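# Set the pump bottle upright on the table

## Task

Get the pump bottle standing upright on its base on the table top, and finish with neither arm, gripper nor camera cable in contact with it.

## Robot and tools

Robot: two arms, left_arm and right_arm, each ending in a two-finger parallel gripper. Fingers extend along the gripper's +z axis and close along its y axis. end_effector_position is the point between the finger pads, just under 1 cm behind the tips. Joint ranges (rad), base to gripper: waist -2.618 to 3.054, shoulder 0.000 to 3.142, elbow 0.000 to 3.142 (straight at 2.901), wrist pitch -1.571 to 1.571, wrist yaw -1.571 to 1.571, wrist roll -2.094 to 2.094.

Frames: the scene frame has its origin at table-top height, halfway between the nominal arm bases, +z up, +x out over the table, and left_arm on the +y side (image left/right need not match). Calibrated bases in the scene frame: left_arm at (-0.025, +0.278, +0.016) m, right_arm at (+0.009, -0.361, +0.034) m, both with almost no rotation, so each base frame's axes nearly match the scene axes and +z is up. Each arm's reported hand pose, velocities, targets and wrist camera pose are in that arm's own base frame; fixed cameras and the table use the scene frame. Printed positions and orientations can be off by a few cm, more at long reach.

execute_actions(actions, cameras): actions is a list of actions; each action is a list of 1 to 15 rows, each row run for one 1/30 s step; if fewer than 15 rows, the last one is held for the rest. Every row has 14 numbers in [-1, 1], always all 14: left_arm dx, dy, dz, rx, ry, rz, opening, then right_arm the same seven. dx..rz are an offset from that arm's Hand target as it was when the action began, along that arm's base axes; every row counts from that same start, not from the previous row, and each new action starts from the updated Hand target, so repeating an offset moves further. Scale: 1.0 = 0.6 m or 180 degrees. rx, ry, rz form one rotation vector, turning about the Hand target position. A translation longer than 1.0 may be shortened along its direction. opening is absolute: +1 fully open (about 87 mm between pads), +0.5 about 69 mm, 0 about 43 mm, -0.5 about 18 mm, -1 closed. Sending 0 in an arm's six pose slots re-commands its Hand target; a 0 in the opening slot is a real command, so resend the current opening to leave a gripper alone. An empty actions list just reports state and images. cameras picks images: omitted, null or ["all"] gives all; [] gives none; an unknown name invalidates the call.

move(target, speed, blend, opening_speed, blocking, cameras): target is one 14-number row as above, or a list of up to 15 rows; every row is an offset from the Hand targets at the move's start, not from the previous row. Grippers follow straight paths, turning the short way, all finishing together, at least 0.5 s and at most 10 s. speed: m/s, 0.002 to 2.9, default 0.25 (turn rate up to twice that in rad/s); one value or one per target. blend: corner radius in m for lists (default 0). opening_speed: per second on the -1..+1 scale, at least 0.2. blocking=false returns after about 0.5 s while the move continues. Paths do not avoid obstacles or the other arm; grippers lag and can overshoot, more when fast or with the arm nearly straight. Faster moves and targets further past contact hit or press harder. Avoid paths passing near an arm's own base (its shoulder posture can flip). The result adds a move: line: done, off_target, moving, held or fault, plus which limits acted (limits=paced: pose clipped; limits=held: a check withheld steps). Arms not named in the ending are done (within 10 mm and 2 degrees). done says nothing about contact.

wait(seconds 0 to 10): lets time pass with last commands held; a running move continues. stop(): brakes a running move, needing some distance. zoom_image(camera, region): region [x0, y0, x1, y1] in pixels of that camera's latest image, at most 504 by 504. finished_scene(scene): ends the current scene, given its number (1 to 3); irreversible, so call it only once the bottle is upright and released.

Cameras: cam_head_left, cam_head_right, cam_high, cam_low, cam_left_wrist, cam_right_wrist, all 896x504.

Result lines: end_effector_position (m) and end_effector_quat_wxyz per arm in its base frame; Hand target, the last commanded pose after clipping, from which the next offsets count; Tool commands, current gripper commands; grip_measured, finger position on the command scale (can be off by about 0.043; under a firm grip on a hard part it reads slightly narrower than the part); Joint positions (last value is the gripper on a 0 closed to 1 open scale); Joint velocities, "within noise" when still; Joint torques, in joint order, positive toward larger angles, including arm weight, with joints 1 to 3 wrapping at ±28 N m. MOTOR HOT appears at 75 °C; OVER-TEMPERATURE FAULT at 90 °C folds that arm and disables it; at 100 °C it goes limp.

Behaviour: each step the commanded orientation is clipped to within 40 degrees of the measured one, and position takes priority. Grippers often stop short, sag or tilt from friction and weight, especially at long reach; small moves may not happen or may go sideways. Check position and orientation after each move and correct with the missing offset; waiting does not close the gap. An arm blocked by an object keeps pushing until commanded away; to end a push, command a target back beyond the gripper. To grip, command an opening about 0.04 below grip_measured at first touch; smaller differences grip more lightly. Force is about 20 N per pad; fast closing squeezes harder.

Avoid: dropping or knocking the bottle, letting go of it while it moves, and anything ending up off the table (immediate failure). Avoid hard hits, slams, strong pushes, arm stops and any contact or squeeze between the two arms, including one gripper closing on the other's fingers. The clearance check cannot stop grippers, housings or wrist cameras hitting each other. Avoid holding loads or stretching long, which heats motors. Loose objects may occasionally be nudged by outside pushes. A camera cable touching the bottle counts as touching it, so back off fully at the end.

Each tool is called after "Request:" as name(argument=value, ...), one argument or row to a line, values as JSON.

## Session

Request:
execute_actions(
  actions=[],
)

Scene clock: 0.00 s.
left_arm: end_effector_position=(+0.3617, +0.0188, +0.0546) grip_measured=+0.973 end_effector_quat_wxyz=(+0.623, -0.045, +0.777, +0.072) | right_arm: end_effector_position=(+0.3672, -0.0059, +0.0754) grip_measured=+1.000 end_effector_quat_wxyz=(+0.631, +0.036, +0.775, +0.005)
Joint positions: left_arm=[-0.057 1.585 0.209 1.156 -0.225 0.007 0.987] | right_arm=[-0.01 1.458 0.241 1.012 0.027 0.06 1]
Joint velocities: within noise
Joint torques (N m): no reading
Motor temperatures (°C): left_arm=[33 47 42 43 32 31 31] | right_arm=[32 47 45 39 31 33 32]
Heat: left arm: 47 °C; right arm: 47 °C.
Hand target: left_arm +0.3666, +0.0185, +0.0651; +0.637, -0.047, +0.766, +0.070 | right_arm +0.3689, -0.0060, +0.0784; +0.634, +0.035, +0.772, +0.005
Tool commands: left_gripper/opening=+1.0 right_gripper/opening=+1.0

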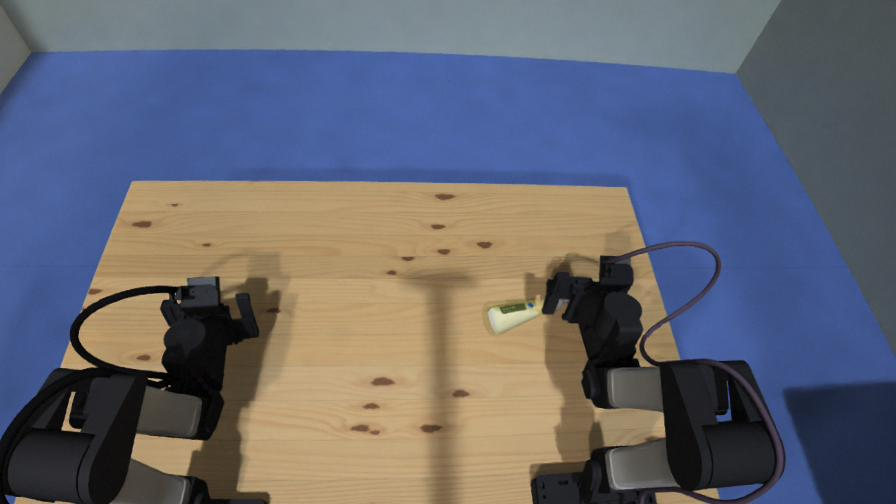

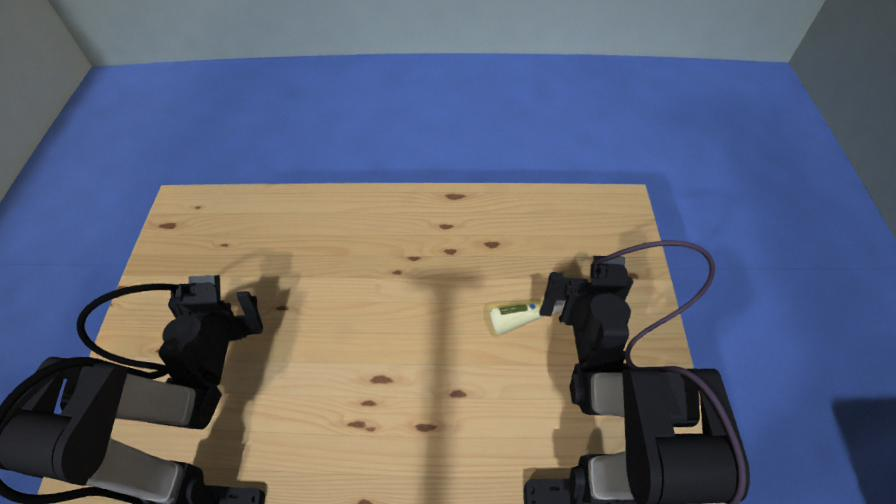

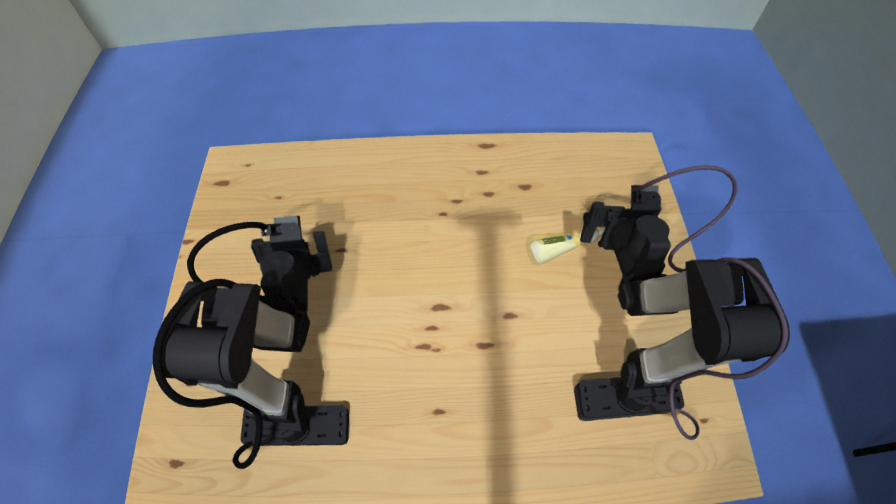

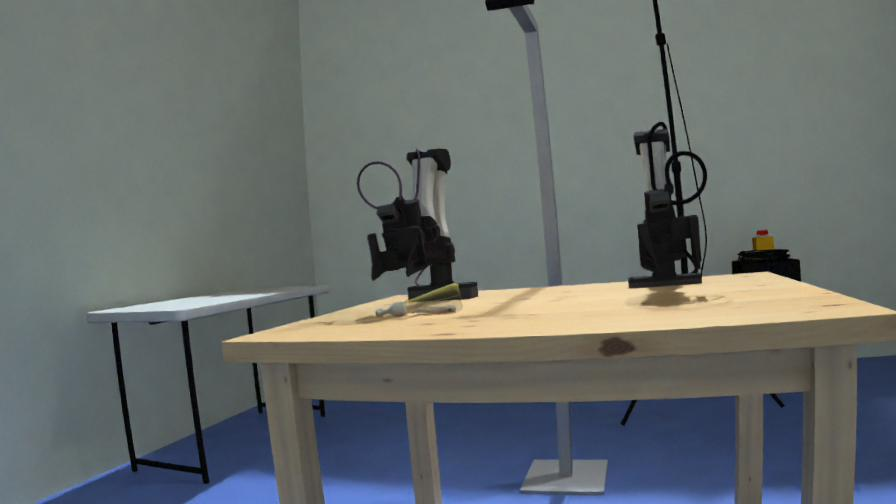

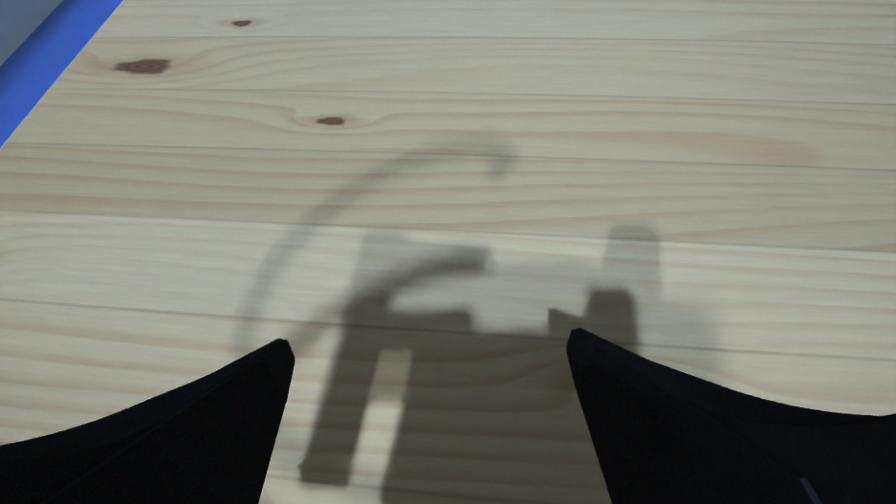

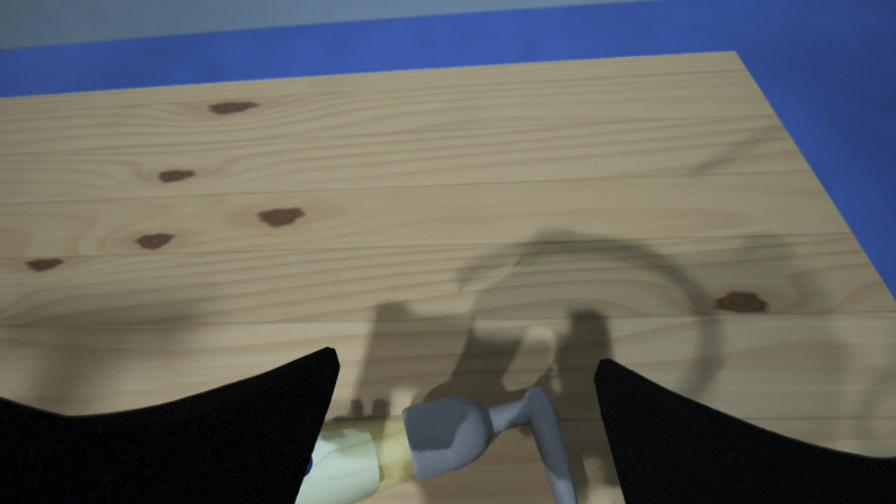

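Request:
move(
  target=[
    [0,0,0,0,0,0,1,0,0,0.15,0,0,0,1],
    [0,0,0,0,0,0,1,-0.02,0.12,0.28,0.268,0.374,-0.309,1],
  ],
  blend=0.03,
  speed=0.35,
)

Scene clock: 21.10 s.
left_arm: end_effector_position=(+0.3617, +0.0188, +0.0546) grip_measured=+0.973 end_effector_quat_wxyz=(+0.623, -0.045, +0.777, +0.072) | right_arm: end_effector_position=(+0.3594, +0.0675, +0.2408) grip_measured=+1.000 end_effector_quat_wxyz=(+0.088, +0.584, +0.802, +0.088)
Joint positions: left_arm=[-0.057 1.585 0.209 1.156 -0.225 0.007 0.987] | right_arm=[0.064 1.829 2.065 -1.558 -0.022 1.326 1]
Joint velocities: within noise
Joint torques (N m): left_arm=[0.18 -4.98 4.37 2.11 -0.02 -0.03] | right_arm=[-1.11 -9.55 6.54 0.59 -0.09 0.05]
Motor temperatures (°C): left_arm=[33 49 42 47 32 31 31] | right_arm=[32 47 46 43 31 33 32]
Heat: left arm: 49 °C; right arm: 47 °C.
Hand target: left_arm +0.3666, +0.0185, +0.0651; +0.637, -0.047, +0.766, +0.070 | right_arm +0.3569, +0.0660, +0.2464; -0.001, +0.589, +0.808, +0.000
Off the commanded pose: left_arm 0.012 m, 2 deg | right_arm 0.006 m, 14 deg.
joint sent to its limit (right arm) — joint 4 (wrist pitch), lower limit. The joint targets are off in orientation, not in position.
move: off_target (left_arm, right_arm)

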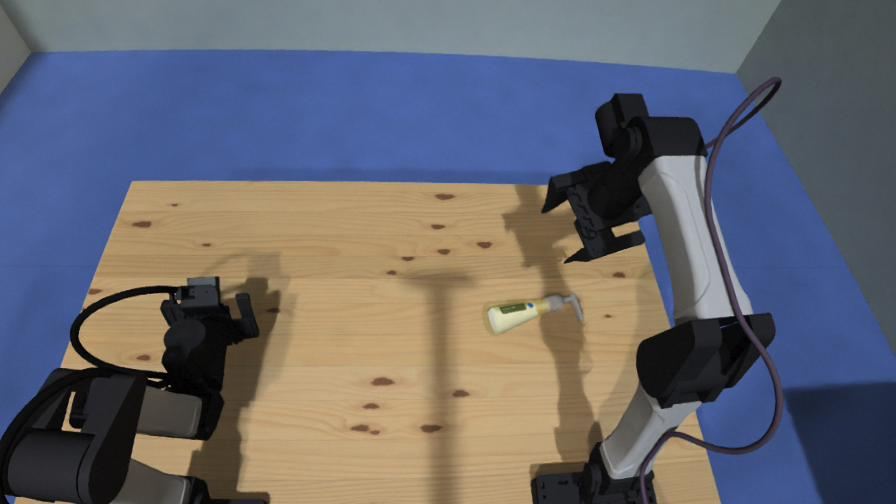

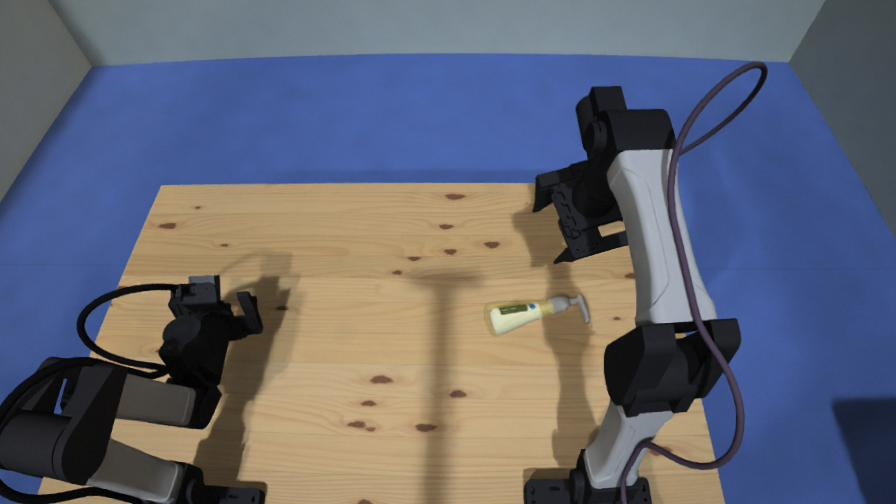

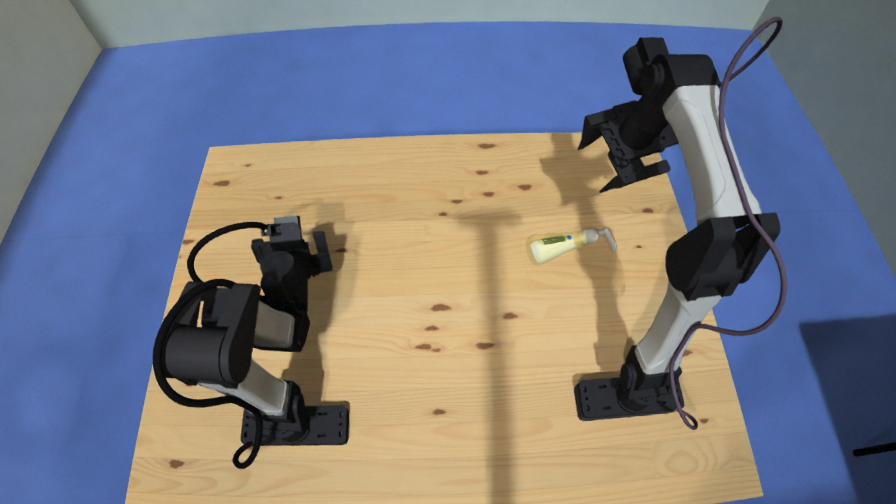

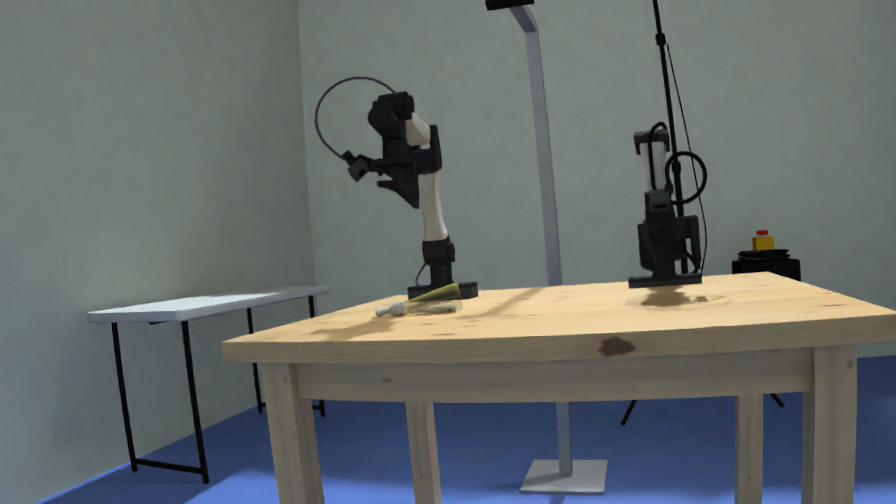

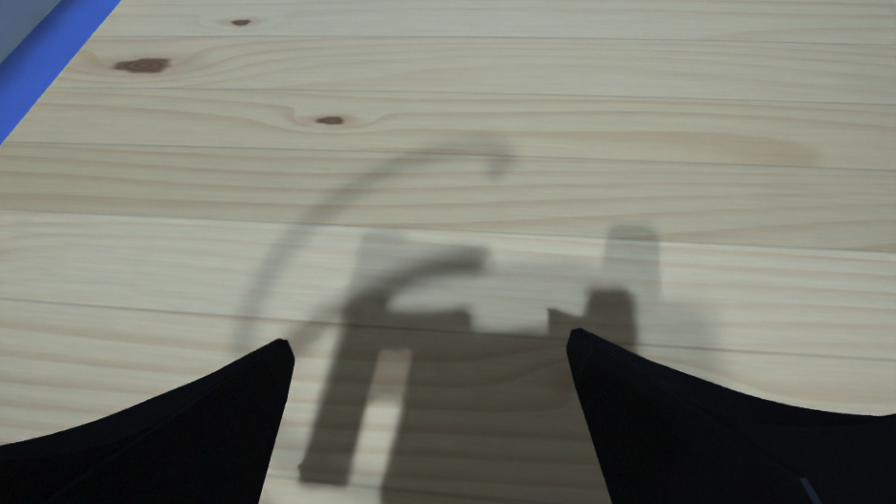

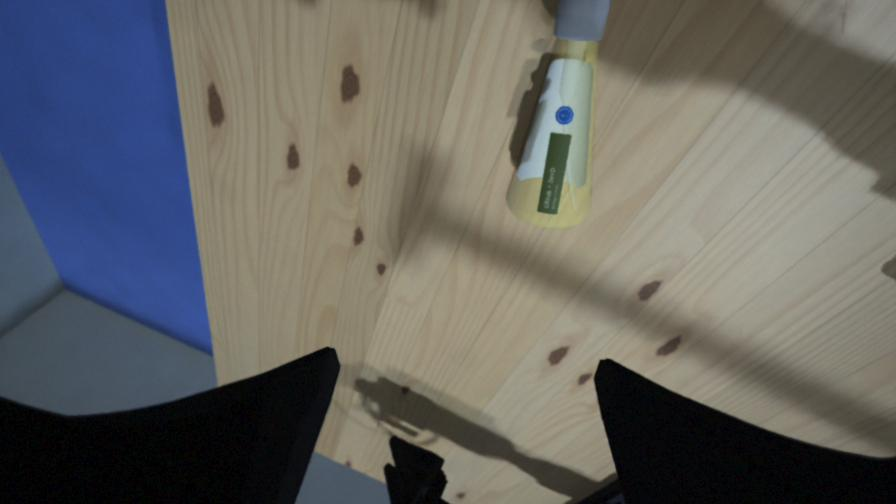

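Request:
move(
  target=[0,0,0,0,0,0,1,-0.01,0,-0.19,0,0,0,1],
  cameras=["cam_head_right","cam_high","cam_low","cam_right_wrist"],
)

Scene clock: 28.93 s.
left_arm: end_effector_position=(+0.3617, +0.0188, +0.0546) grip_measured=+0.973 end_effector_quat_wxyz=(+0.623, -0.045, +0.777, +0.072) | right_arm: end_effector_position=(+0.3485, +0.0658, +0.1383) grip_measured=+1.000 end_effector_quat_wxyz=(-0.004, +0.590, +0.808, +0.007)
Joint positions: left_arm=[-0.057 1.585 0.209 1.156 -0.225 0.007 0.987] | right_arm=[0.064 1.92 1.782 -1.429 -0.016 1.326 1]
Joint velocities: within noise
Joint torques (N m): left_arm=[0.18 -5 4.37 2.11 -0.02 -0.03] | right_arm=[0.32 -8.62 5.79 0.34 0.11 0.03]
Motor temperatures (°C): left_arm=[33 49 43 48 32 31 31] | right_arm=[32 49 47 42 31 33 32]
Heat: left arm: 49 °C; right arm: 49 °C.
Hand target: left_arm +0.3666, +0.0185, +0.0651; +0.637, -0.047, +0.766, +0.070 | right_arm +0.3509, +0.0660, +0.1324; -0.001, +0.589, +0.808, +0.000
Off the commanded pose: left_arm 0.012 m, 2 deg | right_arm 0.006 m, 1 deg.
move: off_target (left_arm)
Images, in order (width x height): cam_head_right 896x504, cam_high 896x504, cam_low 896x504, cam_right_wrist 896x504.

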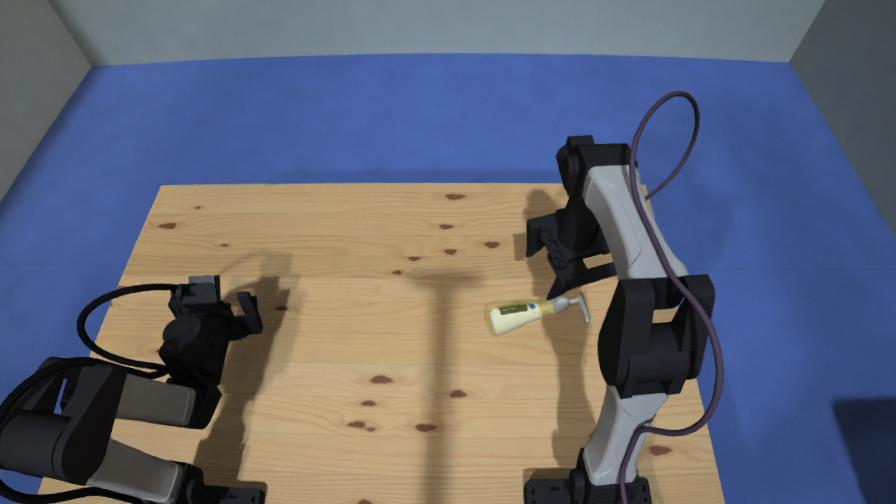

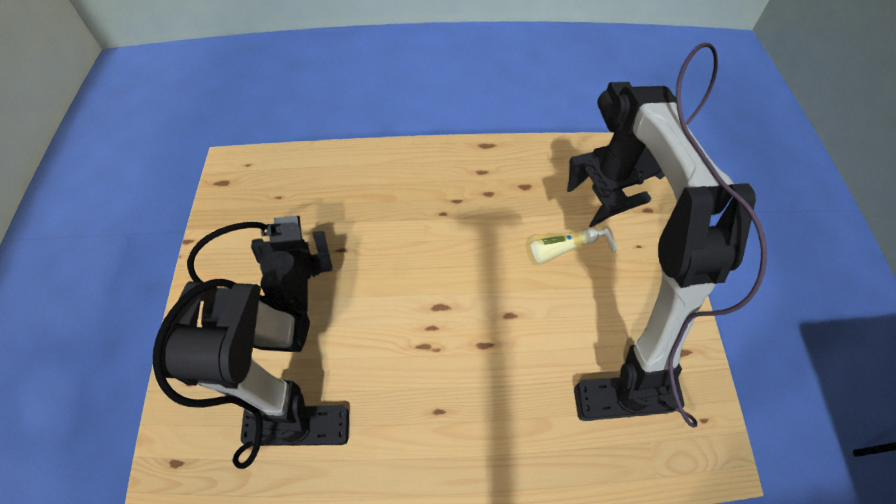

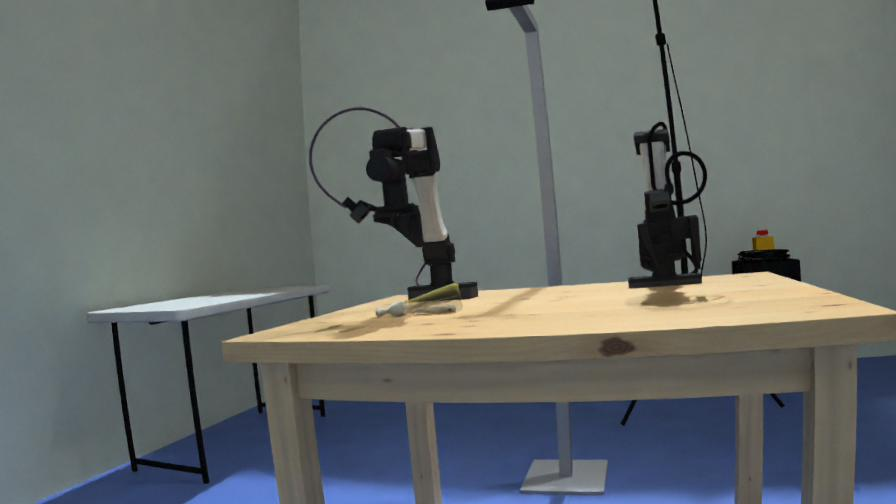

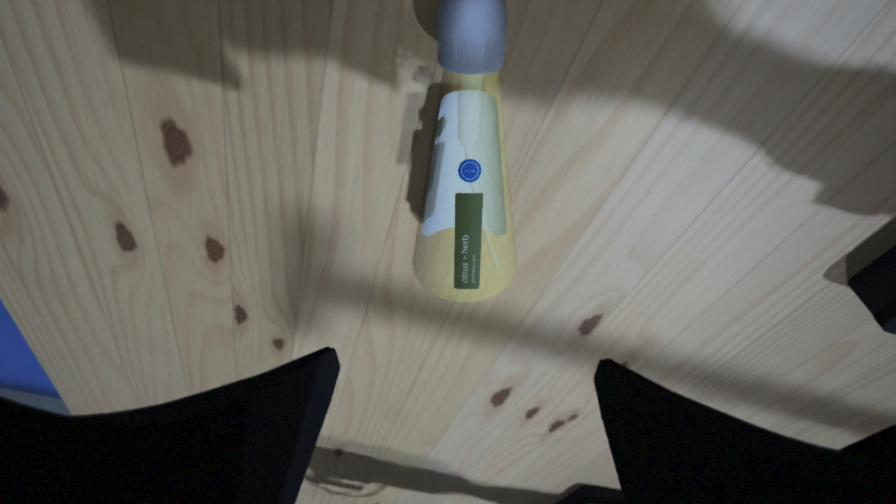

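Request:
move(
  target=[0,0,0,0,0,0,1,0,0,-0.09,0,0,0,1],
  cameras=["cam_head_right","cam_high","cam_low","cam_right_wrist"],
)

Request:
zoom_image(
  camera="cam_low",
  region=[320, 120, 520, 330],
)

Scene clock: 33.33 s.
left_arm: end_effector_position=(+0.3617, +0.0188, +0.0546) grip_measured=+0.973 end_effector_quat_wxyz=(+0.623, -0.045, +0.777, +0.072) | right_arm: end_effector_position=(+0.3511, +0.0659, +0.0874) grip_measured=+1.000 end_effector_quat_wxyz=(+0.000, +0.590, +0.808, +0.010)
Joint positions: left_arm=[-0.057 1.585 0.209 1.156 -0.225 0.007 0.987] | right_arm=[0.064 1.92 1.58 -1.217 -0.016 1.326 1]
Joint velocities: within noise
Joint torques (N m): left_arm=[0.18 -5 4.37 2.1 -0.02 -0.03] | right_arm=[0.27 -8.25 5.16 0.45 0.1 0.06]
Motor temperatures (°C): left_arm=[33 49 43 49 32 31 31] | right_arm=[32 50 47 41 31 33 32]
Heat: left arm: 49 °C; right arm: 50 °C.
Hand target: left_arm +0.3666, +0.0185, +0.0651; +0.637, -0.047, +0.766, +0.070 | right_arm +0.3508, +0.0660, +0.0784; -0.001, +0.589, +0.808, +0.000
Off the commanded pose: left_arm 0.012 m, 2 deg | right_arm 0.009 m, 1 deg.
move: off_target (left_arm)
Images, in order (width x height): cam_head_right 896x504, cam_high 896x504, cam_low 896x504, cam_right_wrist 896x504.

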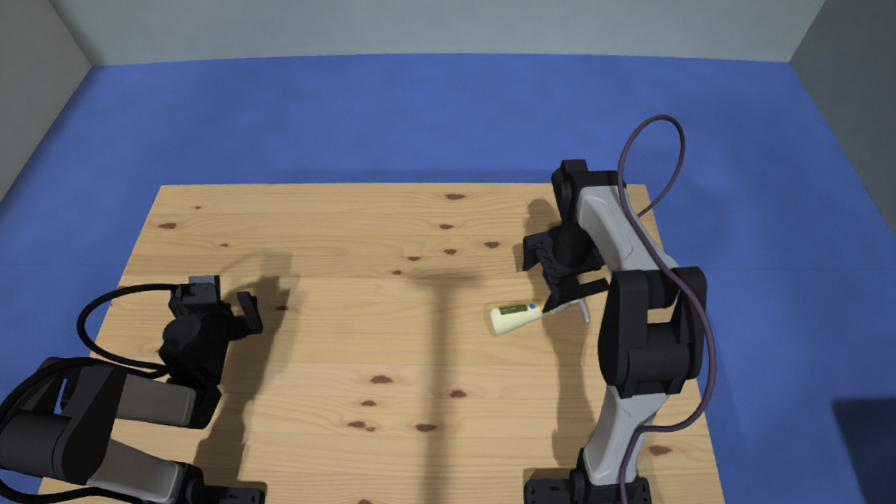

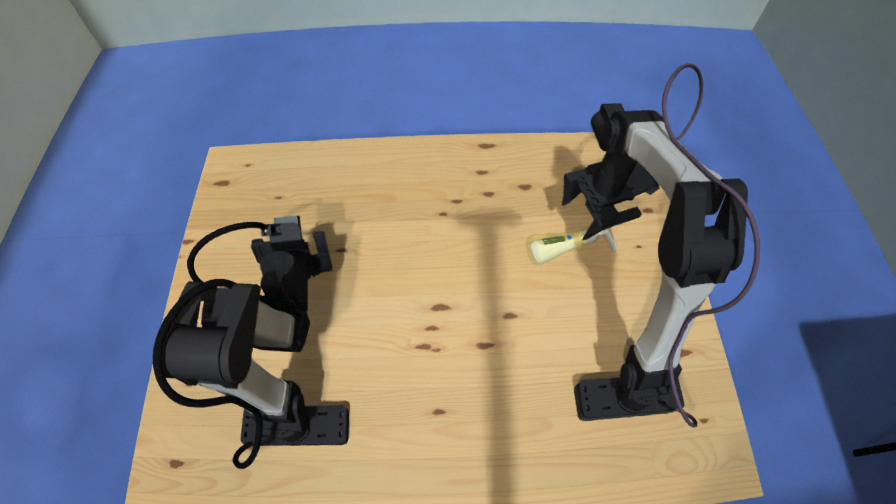

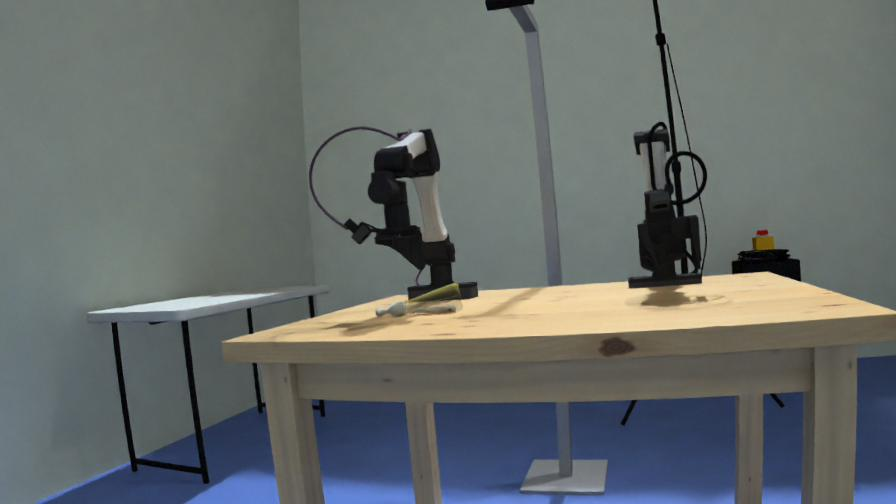

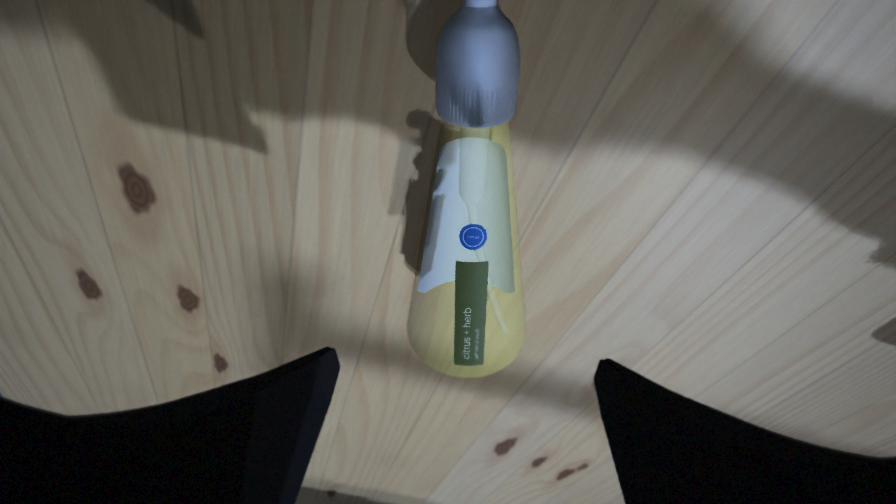

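Scaled by 2.400 from the camera's 896x504 image, which has a finer 1280x720 frame.

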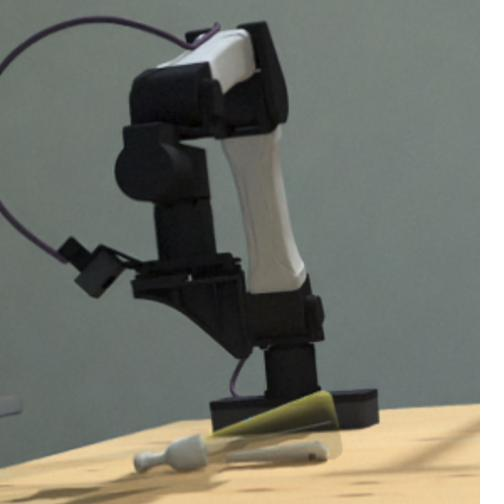

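Request:
move(
  target=[0,0,0,0,0,0,1,0,0,-0.1,0,0,0,1],
  speed=0.12,
  cameras=["cam_head_right","cam_high","cam_low","cam_right_wrist"],
)

Request:
zoom_image(
  camera="cam_low",
  region=[320, 200, 520, 350],
)

Scene clock: 39.30 s.
left_arm: end_effector_position=(+0.3617, +0.0188, +0.0546) grip_measured=+0.973 end_effector_quat_wxyz=(+0.623, -0.045, +0.777, +0.072) | right_arm: end_effector_position=(+0.3521, +0.0659, +0.0278) grip_measured=+1.000 end_effector_quat_wxyz=(+0.000, +0.590, +0.808, +0.011)
Joint positions: left_arm=[-0.057 1.585 0.209 1.156 -0.225 0.007 0.987] | right_arm=[0.064 1.971 1.409 -0.995 -0.016 1.326 1]
Joint velocities: within noise
Joint torques (N m): left_arm=[0.18 -5 4.37 2.1 -0.01 -0.03] | right_arm=[0.28 -8.17 5.16 0.38 0.11 0.04]
Motor temperatures (°C): left_arm=[33 49 43 49 32 31 31] | right_arm=[32 51 47 40 31 33 32]
Heat: left arm: 49 °C; right arm: 51 °C.
Hand target: left_arm +0.3666, +0.0185, +0.0651; +0.637, -0.047, +0.766, +0.070 | right_arm +0.3510, +0.0661, +0.0184; -0.001, +0.589, +0.808, +0.001
Off the commanded pose: left_arm 0.012 m, 2 deg | right_arm 0.009 m, 1 deg.
move: off_target (left_arm)
Images, in order (width x height): cam_head_right 896x504, cam_high 896x504, cam_low 896x504, cam_right_wrist 896x504.

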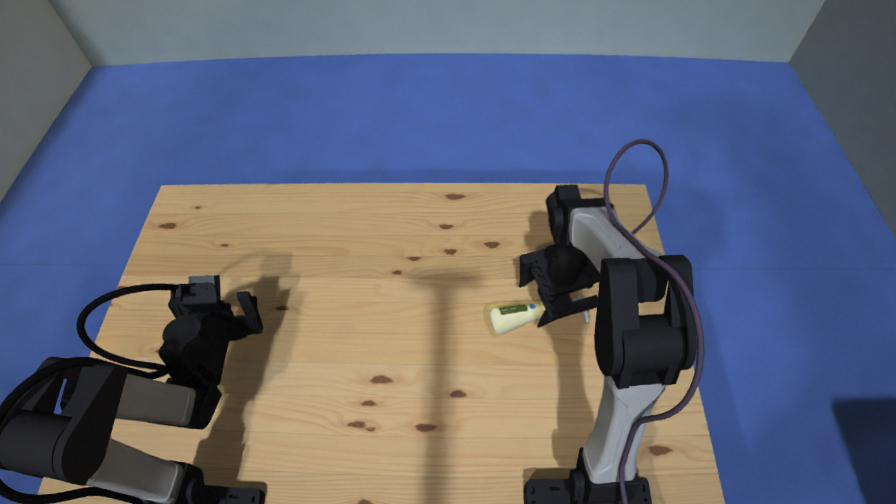

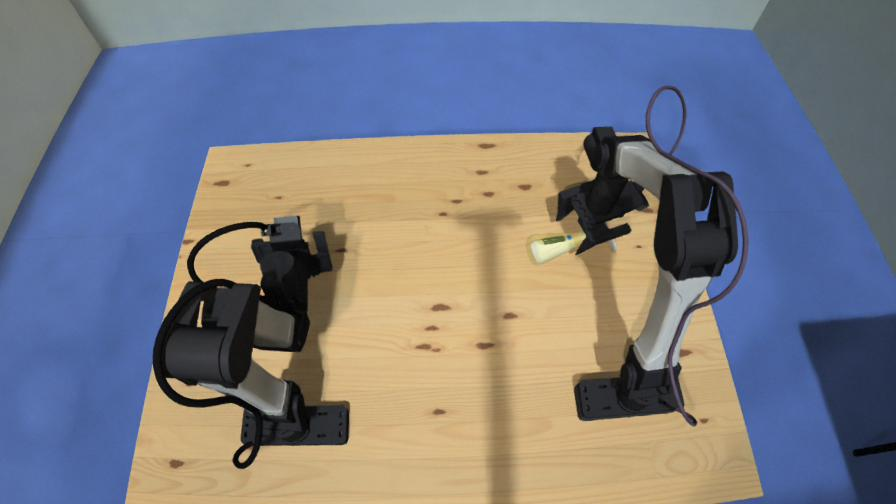

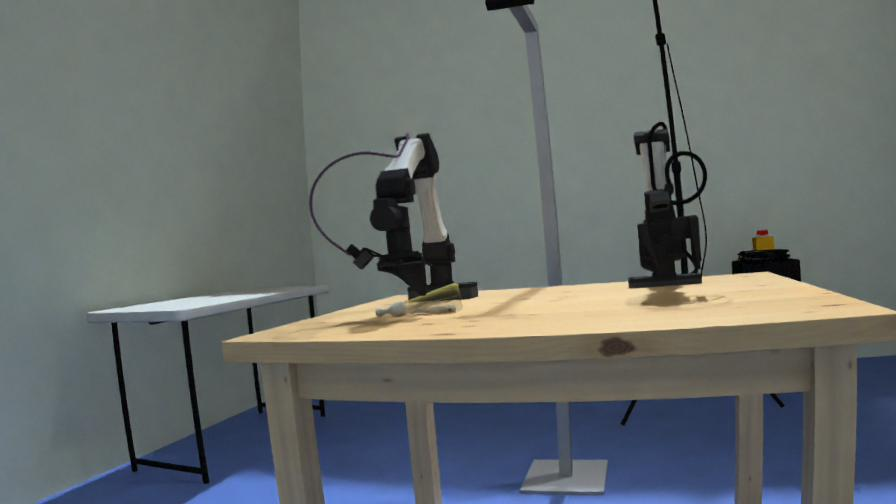

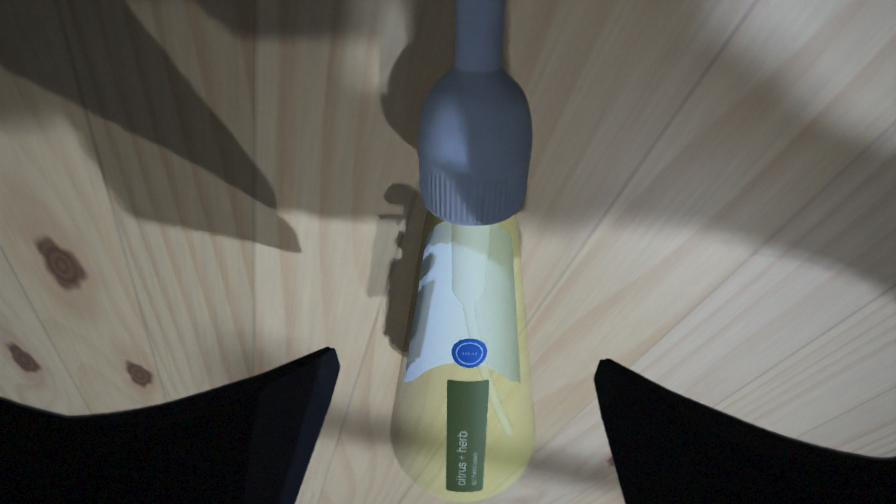

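Scaled by 2.520 from the camera's 896x504 image, which has a finer 1280x720 frame.

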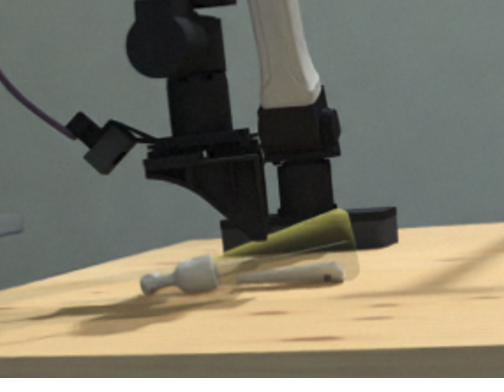

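Request:
move(
  target=[
    [0,0,0,0,0,0,1,-0.009,0.029,0,0,0,0,1],
    [0,0,0,0,0,0,1,-0.009,0.029,-0.069,0,0,0,1],
  ],
  speed=0.12,
  cameras=["cam_head_right","cam_high","cam_low","cam_right_wrist"],
)

Request:
zoom_image(
  camera="cam_low",
  region=[320, 200, 520, 350],
)

Scene clock: 44.17 s.
left_arm: end_effector_position=(+0.3617, +0.0188, +0.0546) grip_measured=+0.973 end_effector_quat_wxyz=(+0.623, -0.045, +0.777, +0.072) | right_arm: end_effector_position=(+0.3464, +0.0856, -0.0144) grip_measured=+1.000 end_effector_quat_wxyz=(+0.000, +0.585, +0.811, +0.009)
Joint positions: left_arm=[-0.057 1.585 0.209 1.156 -0.225 0.007 0.987] | right_arm=[0.121 2.024 1.305 -0.84 -0.013 1.371 1]
Joint velocities: within noise
Joint torques (N m): left_arm=[0.18 -5 4.37 2.1 -0.02 -0.03] | right_arm=[-0.32 -8.35 4.93 0.39 0.08 0.08]
Motor temperatures (°C): left_arm=[33 49 43 49 32 31 31] | right_arm=[32 51 47 40 31 33 32]
Heat: left arm: 49 °C; right arm: 51 °C.
Hand target: left_arm +0.3666, +0.0185, +0.0651; +0.637, -0.047, +0.766, +0.070 | right_arm +0.3454, +0.0834, -0.0230; -0.001, +0.589, +0.808, +0.000
Off the commanded pose: left_arm 0.012 m, 2 deg | right_arm 0.009 m, 1 deg.
move: off_target (left_arm)
Images, in order (width x height): cam_head_right 896x504, cam_high 896x504, cam_low 896x504, cam_right_wrist 896x504.

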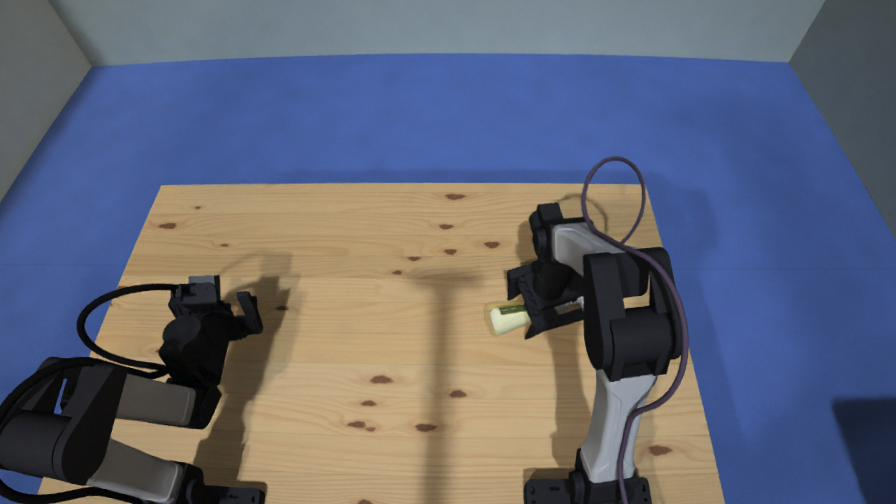

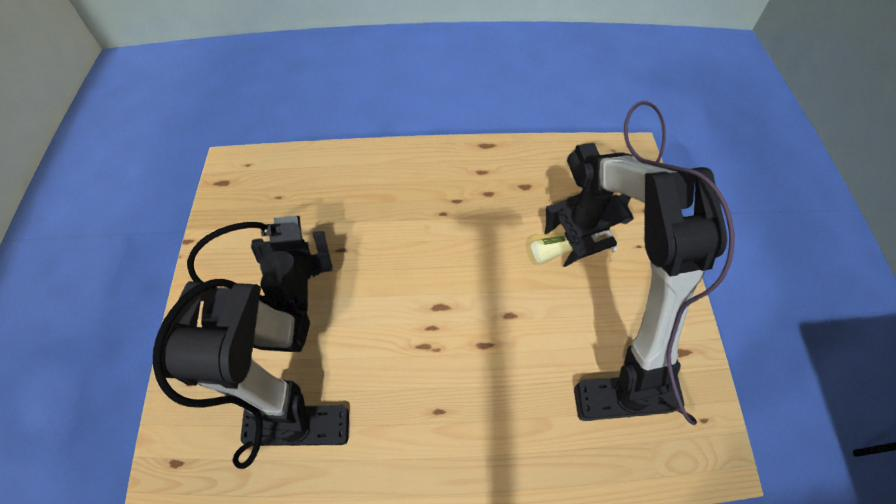

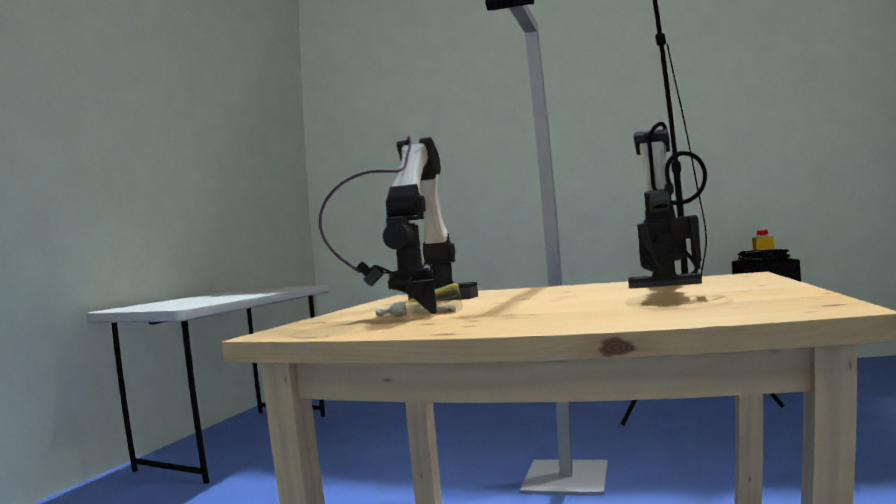

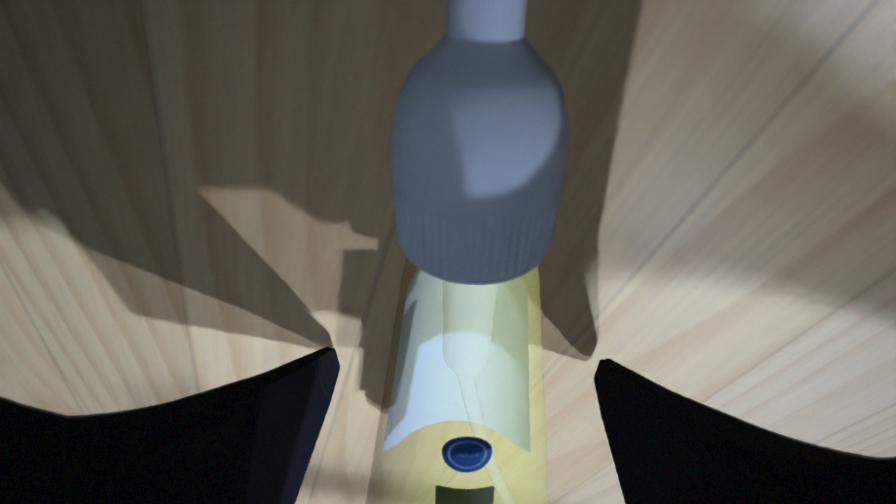

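Scaled by 2.520 from the camera's 896x504 image, which has a finer 1280x720 frame.

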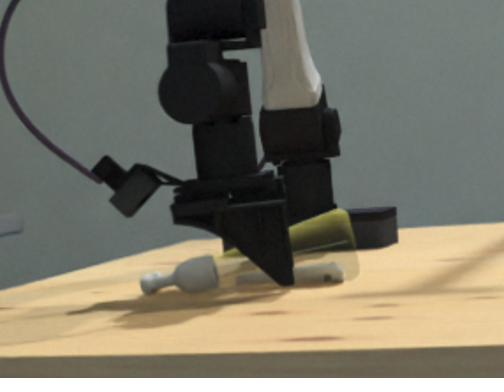

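Request:
move(
  target=[0,0,0,0,0,0,1,0.004,-0.028,0,0,0,0,1],
  speed=0.12,
  cameras=[],
)

Request:
move(
  target=[0,0,0,0,0,0,1,0,0,0,0,0,0,-0.3],
  opening_speed=0.6,
  cameras=["cam_low","cam_right_wrist"],
)

Request:
zoom_image(
  camera="cam_low",
  region=[320, 200, 520, 350],
)

Scene clock: 50.37 s.
left_arm: end_effector_position=(+0.3617, +0.0188, +0.0546) grip_measured=+0.973 end_effector_quat_wxyz=(+0.623, -0.045, +0.777, +0.072) | right_arm: end_effector_position=(+0.3488, +0.0701, -0.0144) grip_measured=+1.000 end_effector_quat_wxyz=(+0.001, +0.591, +0.807, +0.009)
Joint positions: left_arm=[-0.057 1.585 0.209 1.156 -0.225 0.007 0.987] | right_arm=[0.077 2.024 1.305 -0.839 -0.013 1.342 1]
Joint velocities: within noise
Joint torques (N m): left_arm=[0.2 -5 4.37 2.11 -0.02 -0.03] | right_arm=[-0.58 -8.09 5.33 0.41 0.09 -0.07]
Motor temperatures (°C): left_arm=[33 49 43 49 32 31 31] | right_arm=[32 51 47 39 31 33 32]
Heat: left arm: 49 °C; right arm: 51 °C.
Hand target: left_arm +0.3666, +0.0185, +0.0651; +0.637, -0.047, +0.766, +0.070 | right_arm +0.3478, +0.0666, -0.0230; -0.001, +0.590, +0.808, +0.000
Off the commanded pose: left_arm 0.012 m, 2 deg | right_arm 0.009 m, 1 deg.
move: off_target (left_arm)
No camera images: "cameras" was empty.

Scene clock: 52.73 s.
left_arm: end_effector_position=(+0.3617, +0.0188, +0.0546) grip_measured=+0.973 end_effector_quat_wxyz=(+0.623, -0.045, +0.777, +0.072) | right_arm: end_effector_position=(+0.3507, +0.0702, -0.0144) grip_measured=+0.016 end_effector_quat_wxyz=(+0.003, +0.591, +0.807, +0.012)
Joint positions: left_arm=[-0.057 1.585 0.209 1.156 -0.225 0.007 0.987] | right_arm=[0.077 2.024 1.305 -0.831 -0.013 1.341 0.508]
Joint velocities: within noise
Joint torques (N m): left_arm=[0.18 -5 4.37 2.11 -0.01 -0.04] | right_arm=[-0.64 -8.08 5.31 0.36 0.09 -0.08]
Motor temperatures (°C): left_arm=[33 49 43 49 32 31 31] | right_arm=[32 51 47 39 31 33 32]
Heat: left arm: 49 °C; right arm: 51 °C.
Hand target: left_arm +0.3666, +0.0185, +0.0651; +0.637, -0.047, +0.766, +0.070 | right_arm +0.3479, +0.0666, -0.0230; -0.001, +0.589, +0.808, +0.000
Off the commanded pose: left_arm 0.012 m, 2 deg | right_arm 0.010 m, 1 deg.
move: off_target (left_arm)
Images, in order (width x height): cam_low 896x504, cam_right_wrist 896x504.

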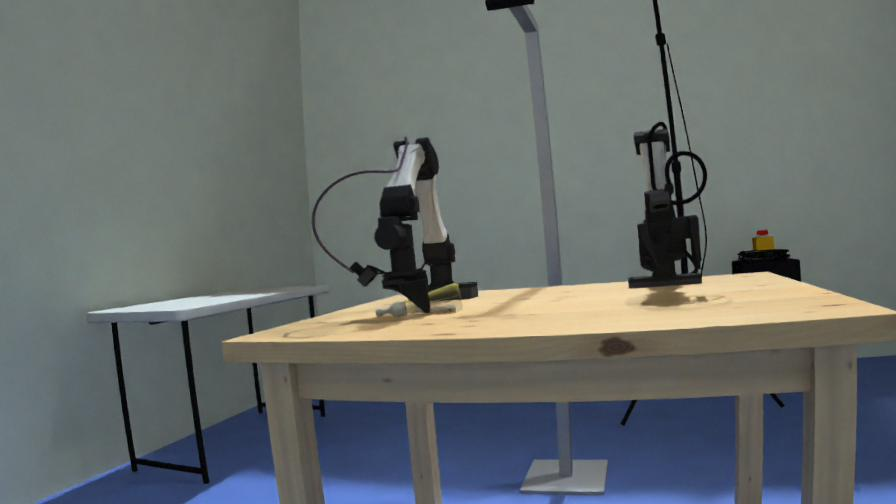

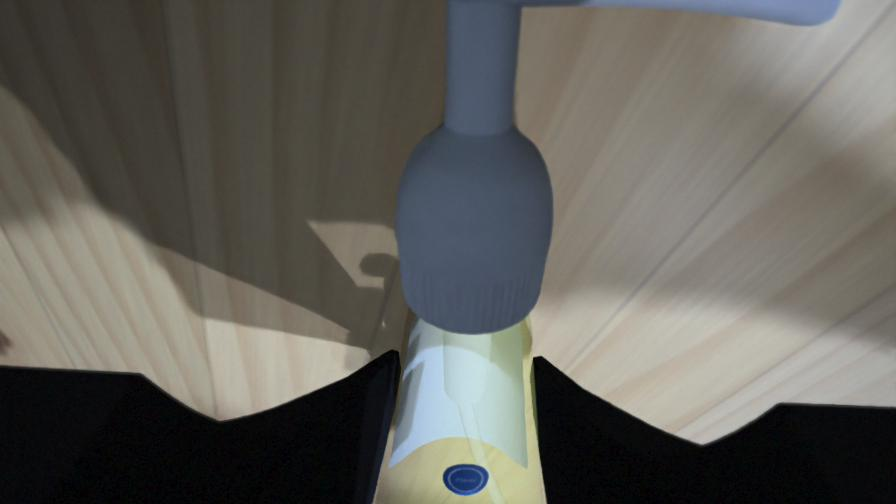

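Scaled by 2.520 from the camera's 896x504 image, which has a finer 1280x720 frame.

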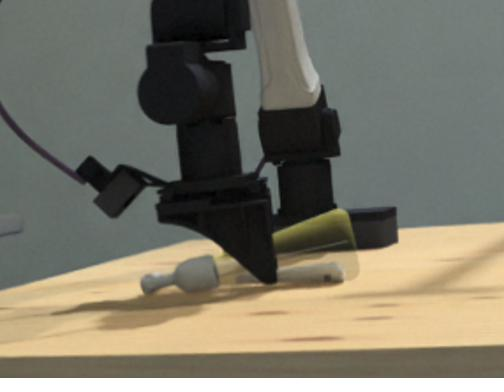

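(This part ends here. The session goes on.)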